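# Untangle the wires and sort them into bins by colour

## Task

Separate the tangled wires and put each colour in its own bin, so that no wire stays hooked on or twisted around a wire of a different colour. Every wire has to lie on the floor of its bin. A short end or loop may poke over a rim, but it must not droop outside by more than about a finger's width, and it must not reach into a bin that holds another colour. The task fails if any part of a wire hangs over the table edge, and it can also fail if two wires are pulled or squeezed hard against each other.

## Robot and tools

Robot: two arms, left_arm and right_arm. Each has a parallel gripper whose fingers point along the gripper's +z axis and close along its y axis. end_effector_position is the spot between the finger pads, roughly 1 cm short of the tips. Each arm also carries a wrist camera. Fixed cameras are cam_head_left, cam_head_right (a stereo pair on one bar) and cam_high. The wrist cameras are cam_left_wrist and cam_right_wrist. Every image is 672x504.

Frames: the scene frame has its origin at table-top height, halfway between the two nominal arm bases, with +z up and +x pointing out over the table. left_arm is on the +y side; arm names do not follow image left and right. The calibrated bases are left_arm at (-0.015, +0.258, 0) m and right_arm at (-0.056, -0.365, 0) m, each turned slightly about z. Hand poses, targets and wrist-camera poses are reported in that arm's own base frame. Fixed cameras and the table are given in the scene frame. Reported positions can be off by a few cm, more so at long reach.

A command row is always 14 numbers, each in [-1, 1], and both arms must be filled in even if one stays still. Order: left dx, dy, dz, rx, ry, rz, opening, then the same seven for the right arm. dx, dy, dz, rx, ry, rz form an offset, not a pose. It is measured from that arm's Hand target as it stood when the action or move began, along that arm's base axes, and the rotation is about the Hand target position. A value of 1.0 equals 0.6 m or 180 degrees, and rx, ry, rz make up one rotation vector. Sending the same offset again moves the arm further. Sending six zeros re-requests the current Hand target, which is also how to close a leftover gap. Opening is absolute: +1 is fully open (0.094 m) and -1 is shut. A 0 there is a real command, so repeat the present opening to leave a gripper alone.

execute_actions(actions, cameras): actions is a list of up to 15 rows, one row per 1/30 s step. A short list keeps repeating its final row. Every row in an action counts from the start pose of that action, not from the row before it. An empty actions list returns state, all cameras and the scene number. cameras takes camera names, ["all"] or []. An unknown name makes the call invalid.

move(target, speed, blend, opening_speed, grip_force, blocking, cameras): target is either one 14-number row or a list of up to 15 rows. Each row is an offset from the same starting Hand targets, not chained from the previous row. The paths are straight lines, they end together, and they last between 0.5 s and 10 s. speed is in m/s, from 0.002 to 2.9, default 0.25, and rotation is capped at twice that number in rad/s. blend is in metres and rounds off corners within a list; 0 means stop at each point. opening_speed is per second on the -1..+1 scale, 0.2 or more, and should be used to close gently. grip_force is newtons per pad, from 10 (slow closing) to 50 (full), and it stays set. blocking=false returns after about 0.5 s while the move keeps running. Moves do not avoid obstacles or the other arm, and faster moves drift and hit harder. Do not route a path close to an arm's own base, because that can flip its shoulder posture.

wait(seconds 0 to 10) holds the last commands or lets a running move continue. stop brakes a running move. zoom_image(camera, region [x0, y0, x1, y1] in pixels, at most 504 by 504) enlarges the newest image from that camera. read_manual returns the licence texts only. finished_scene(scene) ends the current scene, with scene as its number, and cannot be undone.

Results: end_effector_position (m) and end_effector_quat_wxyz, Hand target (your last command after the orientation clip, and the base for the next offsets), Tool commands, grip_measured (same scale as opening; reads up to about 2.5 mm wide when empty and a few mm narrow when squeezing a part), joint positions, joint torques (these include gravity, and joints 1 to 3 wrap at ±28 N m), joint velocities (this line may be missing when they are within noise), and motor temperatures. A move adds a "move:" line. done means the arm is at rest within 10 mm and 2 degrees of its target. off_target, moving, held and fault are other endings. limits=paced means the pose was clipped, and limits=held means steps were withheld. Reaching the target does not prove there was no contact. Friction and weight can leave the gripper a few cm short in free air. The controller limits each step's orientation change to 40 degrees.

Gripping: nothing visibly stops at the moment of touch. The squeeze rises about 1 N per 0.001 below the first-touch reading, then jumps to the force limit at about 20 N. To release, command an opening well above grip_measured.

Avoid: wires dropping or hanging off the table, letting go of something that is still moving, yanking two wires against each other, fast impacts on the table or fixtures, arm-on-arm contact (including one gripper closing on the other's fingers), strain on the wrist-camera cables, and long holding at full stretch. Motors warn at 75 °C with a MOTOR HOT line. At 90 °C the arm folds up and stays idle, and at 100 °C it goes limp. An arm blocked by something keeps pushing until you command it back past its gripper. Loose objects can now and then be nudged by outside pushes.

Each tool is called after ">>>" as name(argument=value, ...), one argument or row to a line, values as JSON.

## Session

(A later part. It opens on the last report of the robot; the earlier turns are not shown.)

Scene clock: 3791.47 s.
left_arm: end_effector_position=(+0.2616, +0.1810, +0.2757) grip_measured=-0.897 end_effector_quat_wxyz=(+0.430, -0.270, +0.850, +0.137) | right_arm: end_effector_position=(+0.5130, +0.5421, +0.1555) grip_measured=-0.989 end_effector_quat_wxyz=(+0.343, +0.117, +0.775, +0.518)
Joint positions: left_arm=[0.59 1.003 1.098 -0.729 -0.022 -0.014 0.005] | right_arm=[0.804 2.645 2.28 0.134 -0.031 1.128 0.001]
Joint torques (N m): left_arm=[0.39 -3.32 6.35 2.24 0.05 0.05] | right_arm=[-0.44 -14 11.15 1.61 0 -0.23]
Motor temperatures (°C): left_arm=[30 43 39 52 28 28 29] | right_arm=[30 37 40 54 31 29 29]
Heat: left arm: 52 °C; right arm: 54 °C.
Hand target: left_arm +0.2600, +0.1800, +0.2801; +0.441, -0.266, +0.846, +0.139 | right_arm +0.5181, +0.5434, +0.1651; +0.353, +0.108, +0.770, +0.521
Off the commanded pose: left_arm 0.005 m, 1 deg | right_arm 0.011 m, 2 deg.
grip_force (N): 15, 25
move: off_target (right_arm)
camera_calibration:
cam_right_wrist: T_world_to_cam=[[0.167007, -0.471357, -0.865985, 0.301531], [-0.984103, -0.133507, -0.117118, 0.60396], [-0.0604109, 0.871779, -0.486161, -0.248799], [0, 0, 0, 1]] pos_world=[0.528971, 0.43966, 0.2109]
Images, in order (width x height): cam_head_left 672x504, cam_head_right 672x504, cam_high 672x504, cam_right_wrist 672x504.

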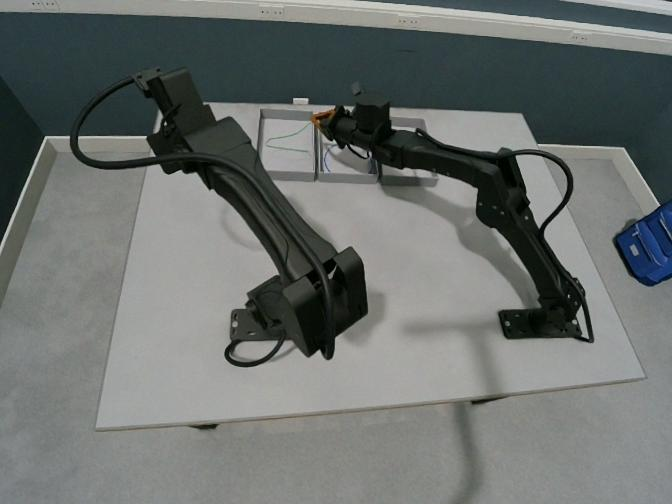

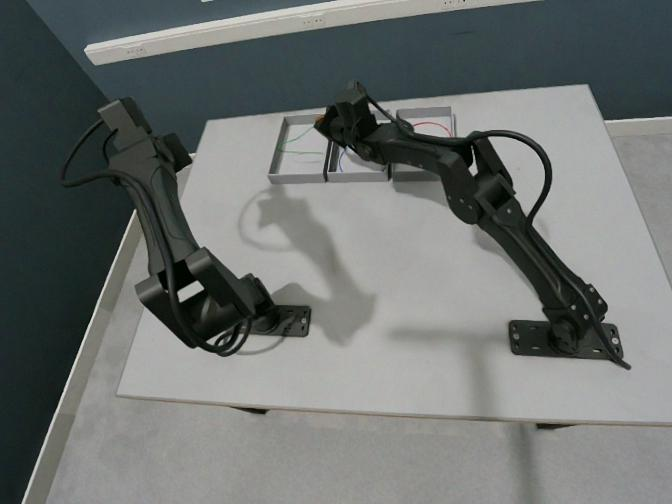

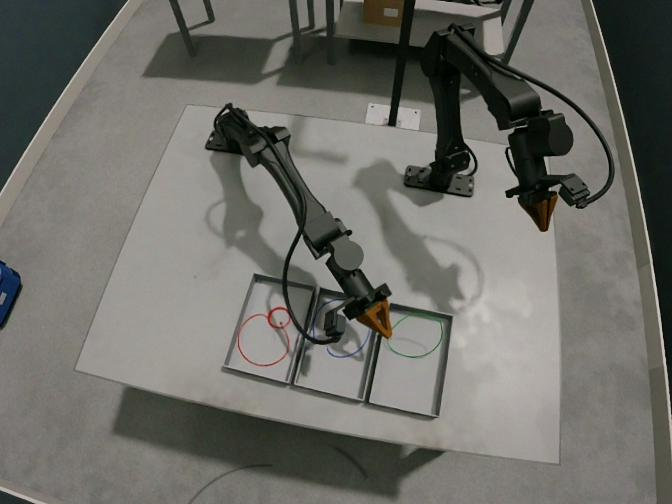

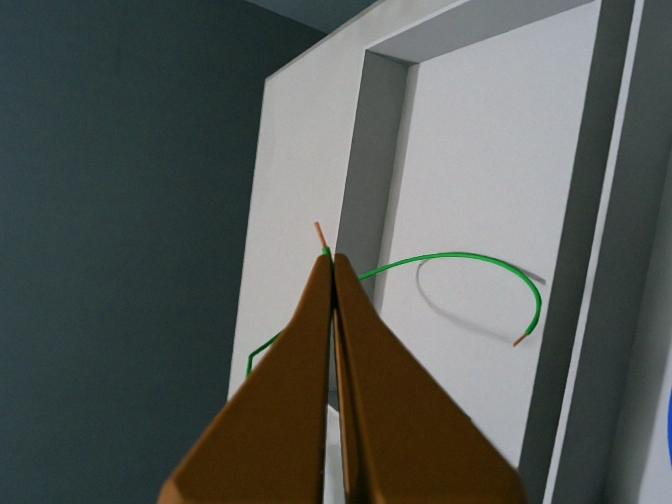

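>>> move(
  target=[0, 0, 0, 0, 0, 0, -0.9, 0.0, 0.0, -0.075, -0.0206, 0.0186, 0, -1.0],
  speed=0.06,
  cameras=["cam_high", "cam_head_left", "cam_right_wrist"],
)

>>> zoom_image(
  camera="cam_high",
  region=[320, 270, 470, 420],
)

Scene clock: 3800.77 s.
left_arm: end_effector_position=(+0.2616, +0.1810, +0.2757) grip_measured=-0.897 end_effector_quat_wxyz=(+0.430, -0.270, +0.850, +0.137) | right_arm: end_effector_position=(+0.5129, +0.5422, +0.1143) grip_measured=-0.989 end_effector_quat_wxyz=(+0.325, +0.120, +0.799, +0.491)
Joint positions: left_arm=[0.59 1.003 1.098 -0.729 -0.022 -0.014 0.005] | right_arm=[0.804 2.701 2.3 0.09 -0.031 1.125 0.001]
Joint torques (N m): left_arm=[0.39 -3.33 6.32 2.23 0.05 0.05] | right_arm=[-0.38 -13.98 11.07 1.56 -0.01 -0.21]
Heat: left arm: 52 °C; right arm: 54 °C.
Hand target: left_arm +0.2600, +0.1800, +0.2801; +0.441, -0.266, +0.846, +0.139 | right_arm +0.5181, +0.5433, +0.1203; +0.334, +0.112, +0.796, +0.492
Off the commanded pose: left_arm 0.005 m, 1 deg | right_arm 0.008 m, 1 deg.
grip_force (N): 15, 25
move: done
camera_calibration:
cam_right_wrist: T_world_to_cam=[[0.122609, -0.521933, -0.844128, 0.313539], [-0.988509, -0.14, -0.0570173, 0.597953], [-0.0884186, 0.841419, -0.5331, -0.23268], [0, 0, 0, 1]] pos_world=[0.532066, 0.443141, 0.174719]
Images, in order (width x height): cam_head_left 672x504, cam_high 672x504, cam_right_wrist 672x504.

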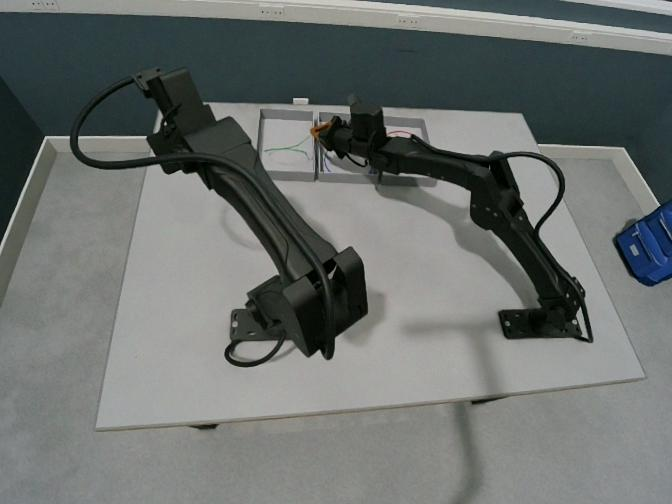

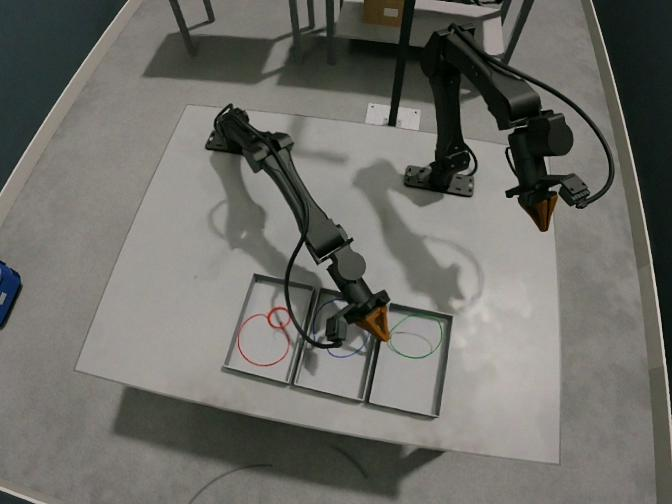

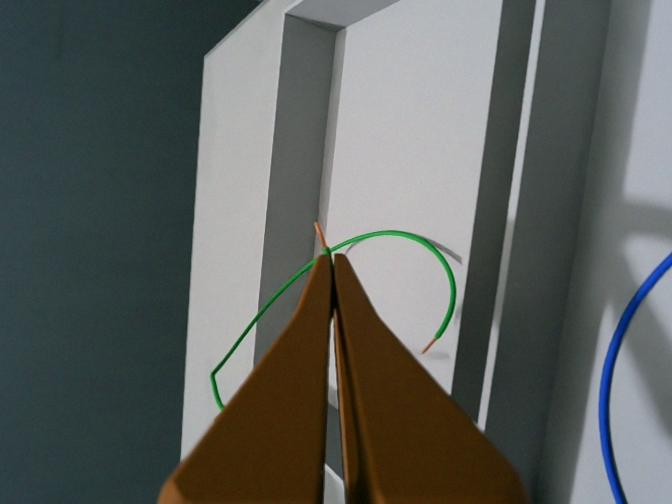

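Scaled by 3.360 from the camera's 672x504 image, which has a finer 960x720 frame.

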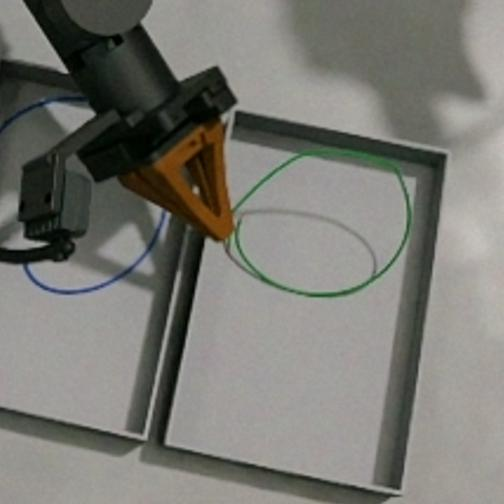

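>>> move(
  target=[0, 0, 0, 0, 0, 0, -0.9, 0.0, 0.0, -0.05, -0.0206, 0.0186, 0, -1.0],
  speed=0.05,
  cameras=["cam_high", "cam_head_left", "cam_right_wrist"],
)

>>> zoom_image(
  camera="cam_high",
  region=[320, 270, 470, 420],
)

>>> zoom_image(
  camera="cam_head_left",
  region=[240, 90, 390, 200],
)

Scene clock: 3823.60 s.
left_arm: end_effector_position=(+0.2616, +0.1810, +0.2757) grip_measured=-0.897 end_effector_quat_wxyz=(+0.430, -0.270, +0.850, +0.137) | right_arm: end_effector_position=(+0.5134, +0.5427, +0.0868) grip_measured=-0.989 end_effector_quat_wxyz=(+0.307, +0.123, +0.822, +0.463)
Joint positions: left_arm=[0.59 1.003 1.098 -0.729 -0.022 -0.014 0.005] | right_arm=[0.804 2.764 2.392 -0.021 -0.031 1.121 0.001]
Joint torques (N m): left_arm=[0.36 -3.34 6.34 2.24 0.06 0.05] | right_arm=[-0.38 -13.87 10.93 1.51 -0.03 -0.17]
Motor temperatures (°C): left_arm=[30 41 39 52 28 28 29] | right_arm=[30 44 39 53 31 29 29]
Heat: left arm: 52 °C; right arm: 53 °C.
Hand target: left_arm +0.2600, +0.1800, +0.2801; +0.441, -0.266, +0.846, +0.139 | right_arm +0.5181, +0.5433, +0.0900; +0.314, +0.115, +0.821, +0.463
Off the commanded pose: left_arm 0.005 m, 1 deg | right_arm 0.006 m, 1 deg.
grip_force (N): 15, 25
move: done
camera_calibration:
cam_right_wrist: T_world_to_cam=[[0.0780515, -0.572611, -0.816103, 0.338505], [-0.989739, -0.142779, 0.00552148, 0.593615], [-0.119684, 0.807298, -0.57788, -0.209257], [0, 0, 0, 1]] pos_world=[0.536059, 0.44752, 0.152052]
Images, in order (width x height): cam_head_left 672x504, cam_high 672x504, cam_right_wrist 672x504.

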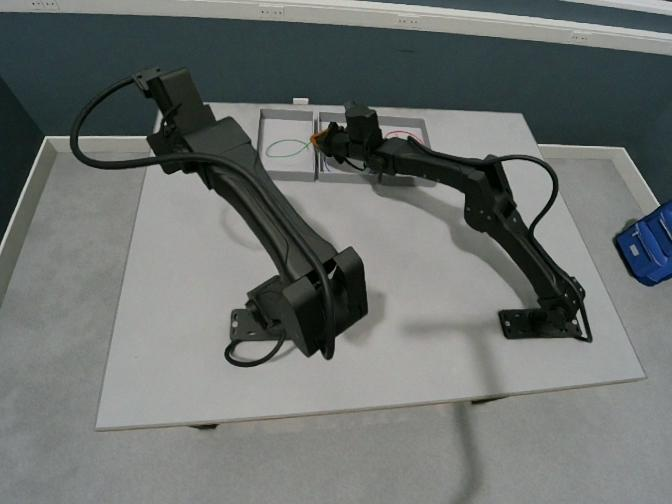

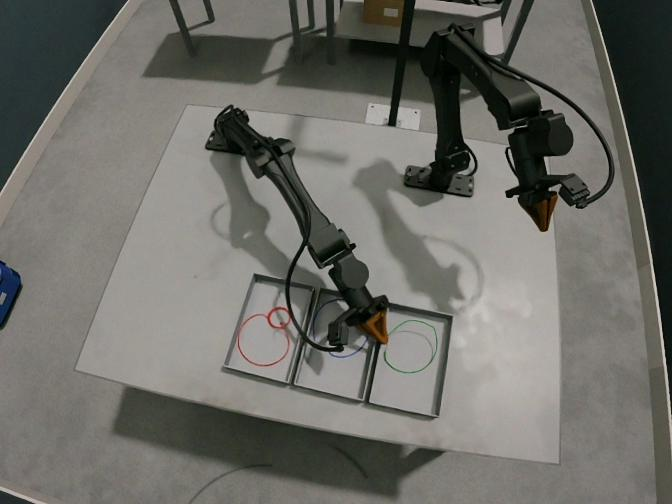

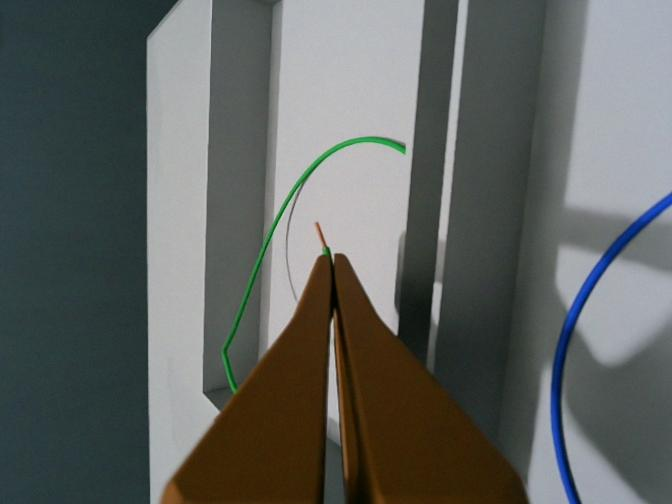

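Scaled by 3.360 from the camera's 672x504 image, which has a finer 960x720 frame.

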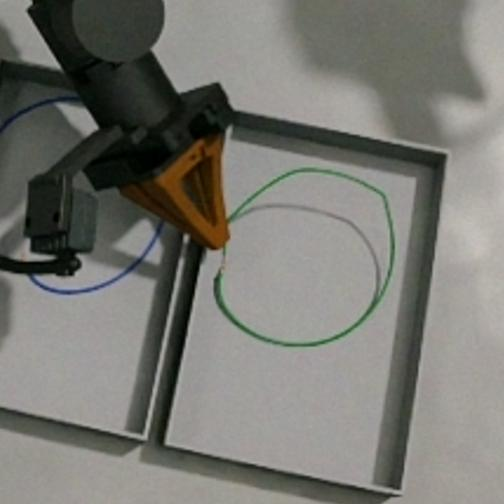

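Scaled by 3.360 from the camera's 672x504 image, which has a finer 960x720 frame.

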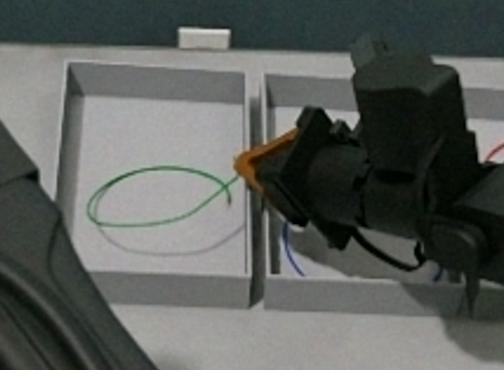

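>>> move(
  target=[0, 0, 0, 0, 0, 0, -0.9, 0.0, 0.0, -0.018, 0, 0, 0, -1.0],
  speed=0.04,
  cameras=["cam_high", "cam_head_left", "cam_right_wrist"],
)

>>> zoom_image(
  camera="cam_head_left",
  region=[240, 90, 390, 200],
)

Scene clock: 3831.83 s.
left_arm: end_effector_position=(+0.2616, +0.1810, +0.2757) grip_measured=-0.897 end_effector_quat_wxyz=(+0.430, -0.270, +0.850, +0.137) | right_arm: end_effector_position=(+0.5130, +0.5423, +0.0772) grip_measured=-0.989 end_effector_quat_wxyz=(+0.303, +0.123, +0.826, +0.459)
Joint positions: left_arm=[0.59 1.003 1.098 -0.729 -0.022 -0.014 0.005] | right_arm=[0.804 2.777 2.392 -0.022 -0.031 1.121 0.001]
Joint torques (N m): left_arm=[0.39 -3.33 6.35 2.22 0.07 0.04] | right_arm=[-0.27 -14.12 9.33 1.74 0.01 -0.18]
Heat: left arm: 53 °C; right arm: 53 °C.
Hand target: left_arm +0.2600, +0.1800, +0.2801; +0.441, -0.266, +0.846, +0.139 | right_arm +0.5181, +0.5433, +0.0791; +0.314, +0.115, +0.821, +0.463
Off the commanded pose: left_arm 0.005 m, 1 deg | right_arm 0.006 m, 2 deg.
grip_force (N): 15, 25
move: done
camera_calibration:
cam_right_wrist: T_world_to_cam=[[0.0705295, -0.580885, -0.810924, 0.338384], [-0.989633, -0.142708, 0.0161531, 0.592373], [-0.125109, 0.801378, -0.584928, -0.208018], [0, 0, 0, 1]] pos_world=[0.536341, 0.4478, 0.143159]
Images, in order (width x height): cam_head_left 672x504, cam_high 672x504, cam_right_wrist 672x504.

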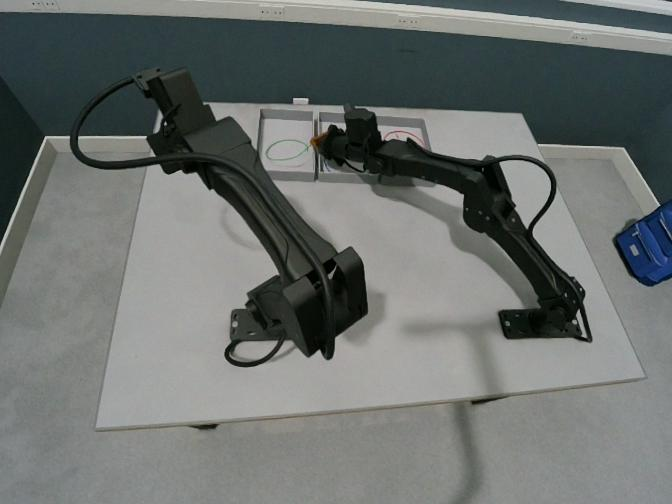

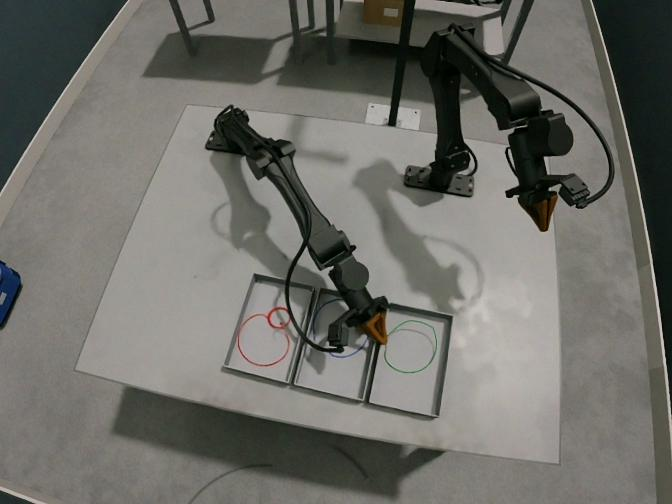

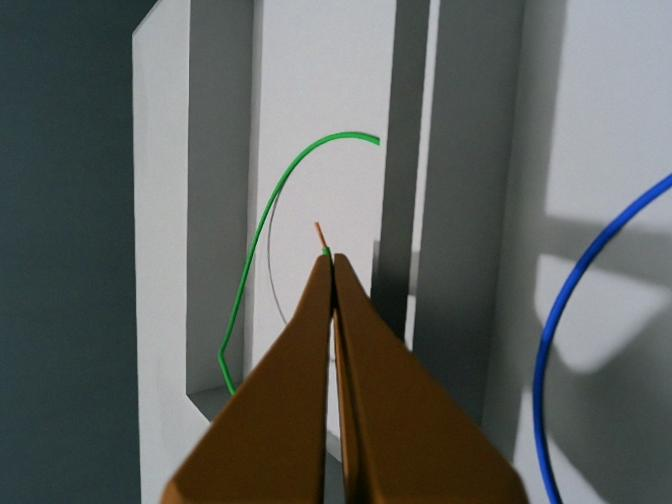

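Scaled by 3.360 from the camera's 672x504 image, which has a finer 960x720 frame.

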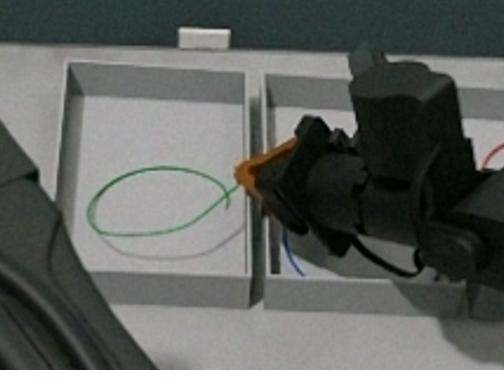

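>>> move(
  target=[0, 0, 0, 0, 0, 0, -0.9, 0.0, 0.0, 0.0, 0, 0, 0, -0.78],
  speed=0.04,
  opening_speed=0.3,
  cameras=["cam_high", "cam_head_left", "cam_right_wrist"],
)

>>> zoom_image(
  camera="cam_head_left",
  region=[240, 90, 390, 200],
)

Scene clock: 3846.53 s.
left_arm: end_effector_position=(+0.2616, +0.1810, +0.2757) grip_measured=-0.897 end_effector_quat_wxyz=(+0.430, -0.270, +0.850, +0.137) | right_arm: end_effector_position=(+0.5130, +0.5423, +0.0772) grip_measured=-0.783 end_effector_quat_wxyz=(+0.303, +0.123, +0.826, +0.459)
Joint positions: left_arm=[0.59 1.003 1.098 -0.729 -0.022 -0.014 0.005] | right_arm=[0.804 2.777 2.392 -0.022 -0.031 1.121 0.01]
Joint torques (N m): left_arm=[0.39 -3.3 6.34 2.24 0.05 0.04] | right_arm=[-0.35 -14.08 9.26 1.75 0 -0.19]
Heat: left arm: 53 °C; right arm: 53 °C.
Hand target: left_arm +0.2600, +0.1800, +0.2801; +0.441, -0.266, +0.846, +0.139 | right_arm +0.5181, +0.5433, +0.0791; +0.314, +0.115, +0.821, +0.463
Off the commanded pose: left_arm 0.005 m, 1 deg | right_arm 0.006 m, 2 deg.
grip_force (N): 15, 25
move: done
camera_calibration:
cam_right_wrist: T_world_to_cam=[[0.0709169, -0.581061, -0.810764, 0.338313], [-0.989605, -0.142934, 0.0158784, 0.592497], [-0.125112, 0.80121, -0.585157, -0.20785], [0, 0, 0, 1]] pos_world=[0.536342, 0.4478, 0.143259]
Images, in order (width x height): cam_head_left 672x504, cam_high 672x504, cam_right_wrist 672x504.

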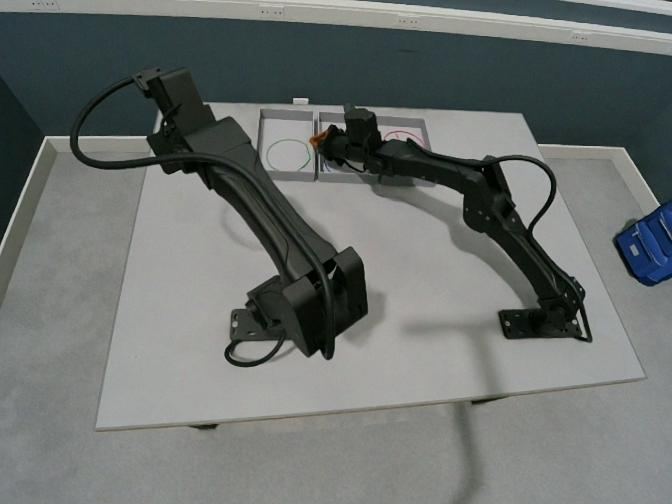

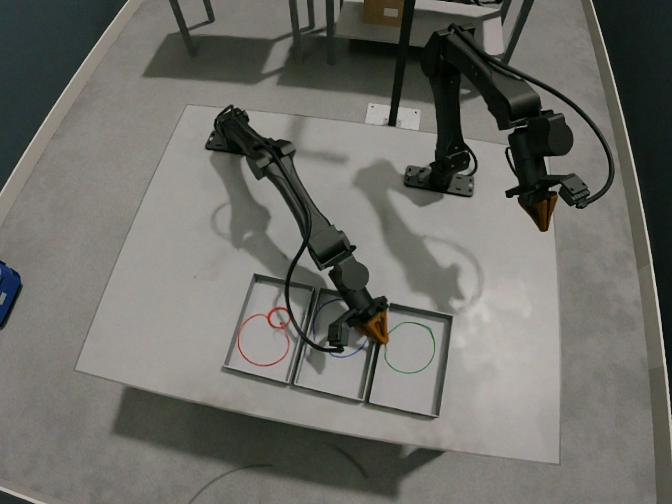

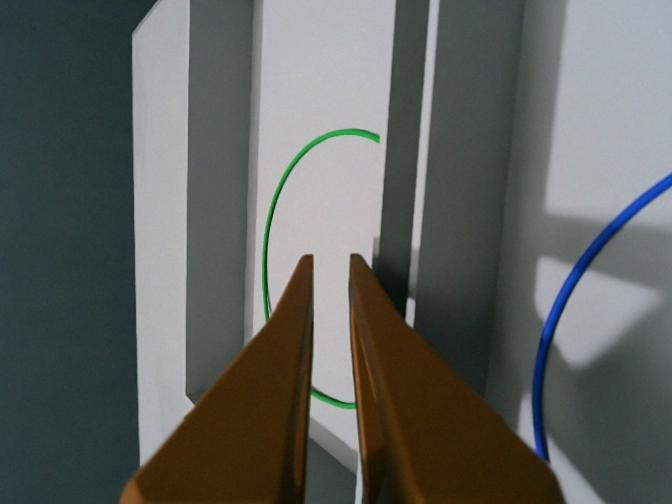

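Scaled by 3.360 from the camera's 672x504 image, which has a finer 960x720 frame.

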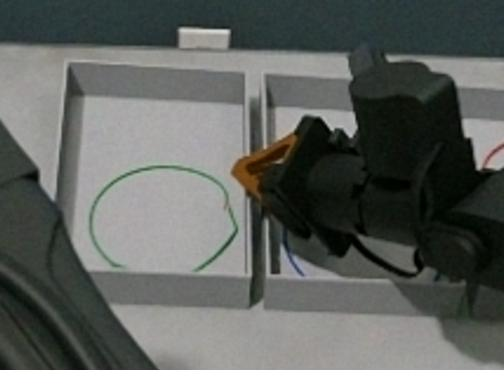

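>>> move(
  target=[
    [0, 0, 0, 0, 0, 0, -0.9, -0.083, -0.08, 0.11, 0, 0, 0, -0.78],
    [0, 0, 0, 0, 0, 0, -0.9, -0.2333, -0.2333, 0.3667, 0, 0, 0, -0.78],
  ],
  speed=0.15,
  blend=[0.03, 0],
  cameras=["cam_high", "cam_head_left", "cam_head_right", "cam_right_wrist"],
)

>>> zoom_image(
  camera="cam_high",
  region=[200, 260, 470, 430],
)

>>> zoom_image(
  camera="cam_head_left",
  region=[240, 90, 460, 200],
)

>>> zoom_image(
  camera="cam_head_right",
  region=[250, 90, 470, 200],
)

Scene clock: 3857.30 s.
left_arm: end_effector_position=(+0.2616, +0.1810, +0.2757) grip_measured=-0.897 end_effector_quat_wxyz=(+0.430, -0.270, +0.850, +0.137) | right_arm: end_effector_position=(+0.3829, +0.4074, +0.2996) grip_measured=-0.783 end_effector_quat_wxyz=(+0.311, +0.121, +0.818, +0.469)
Joint positions: left_arm=[0.59 1.003 1.098 -0.729 -0.022 -0.014 0.005] | right_arm=[0.804 1.777 1.594 -0.193 -0.032 1.12 0.01]
Joint torques (N m): left_arm=[0.39 -3.36 6.34 2.24 0.06 0.05] | right_arm=[0.32 -10.84 6.02 1.5 0.09 -0.13]
Heat: left arm: 53 °C; right arm: 54 °C.
Hand target: left_arm +0.2600, +0.1800, +0.2801; +0.441, -0.266, +0.846, +0.139 | right_arm +0.3781, +0.4033, +0.2994; +0.314, +0.116, +0.821, +0.463
Off the commanded pose: left_arm 0.005 m, 1 deg | right_arm 0.006 m, 1 deg.
grip_force (N): 15, 25
move: done
camera_calibration:
cam_right_wrist: T_world_to_cam=[[0.0894296, -0.562817, -0.821729, 0.438222], [-0.989534, -0.144015, -0.0090535, 0.448795], [-0.113246, 0.813939, -0.569806, -0.00020933], [0, 0, 0, 1]] pos_world=[0.404885, 0.311442, 0.364043]
Images, in order (width x height): cam_head_left 672x504, cam_head_right 672x504, cam_high 672x504, cam_right_wrist 672x504.

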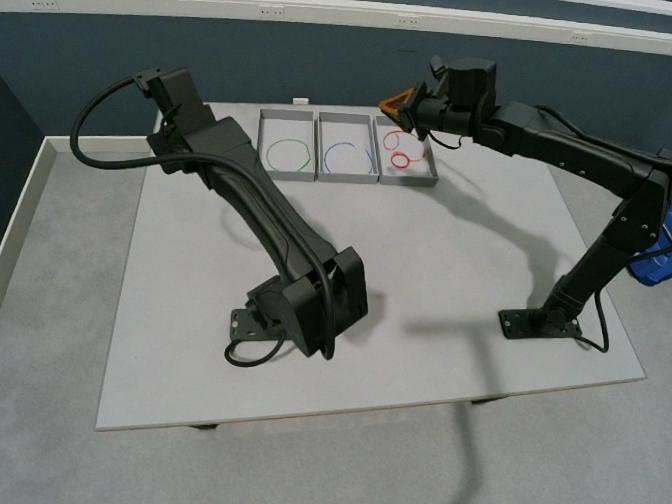

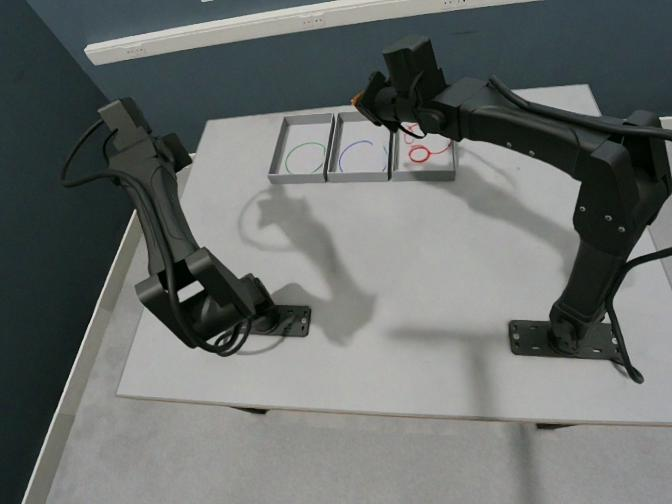

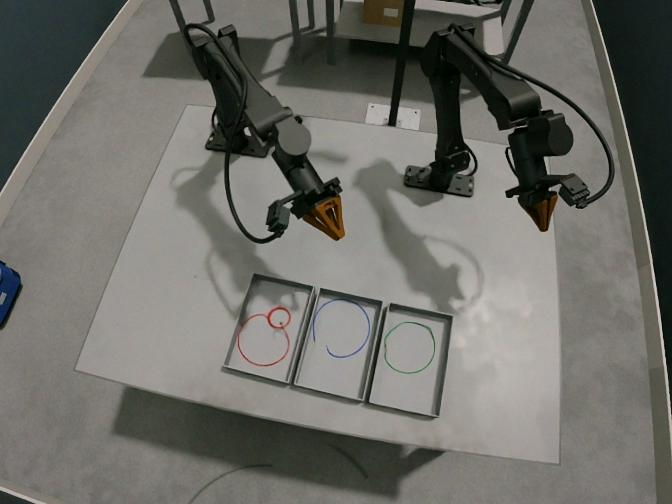

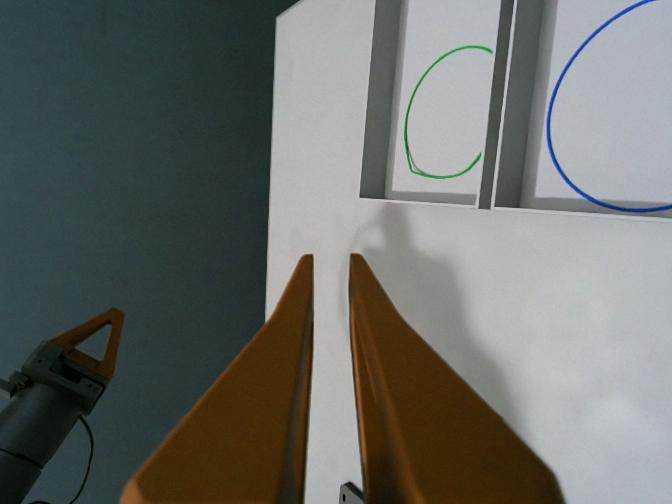

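Scaled by 1.867 from the camera's 672x504 image, which has a finer 960x720 frame.

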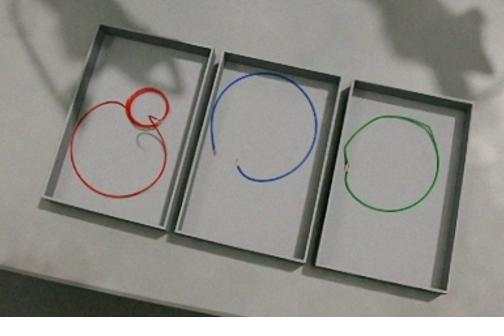

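Scaled by 2.291 from the camera's 672x504 image, which has a finer 960x720 frame.

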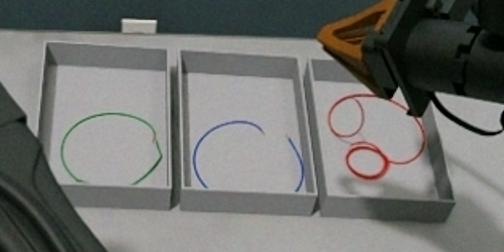

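Scaled by 2.291 from the camera's 672x504 image, which has a finer 960x720 frame.

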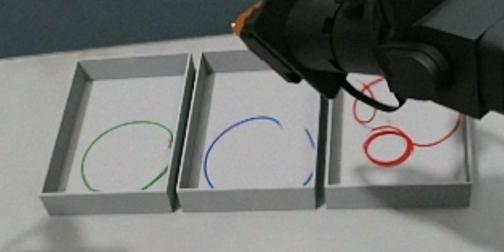

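>>> finished_scene(
  scene=1,
)

The scene is finished: the task was done.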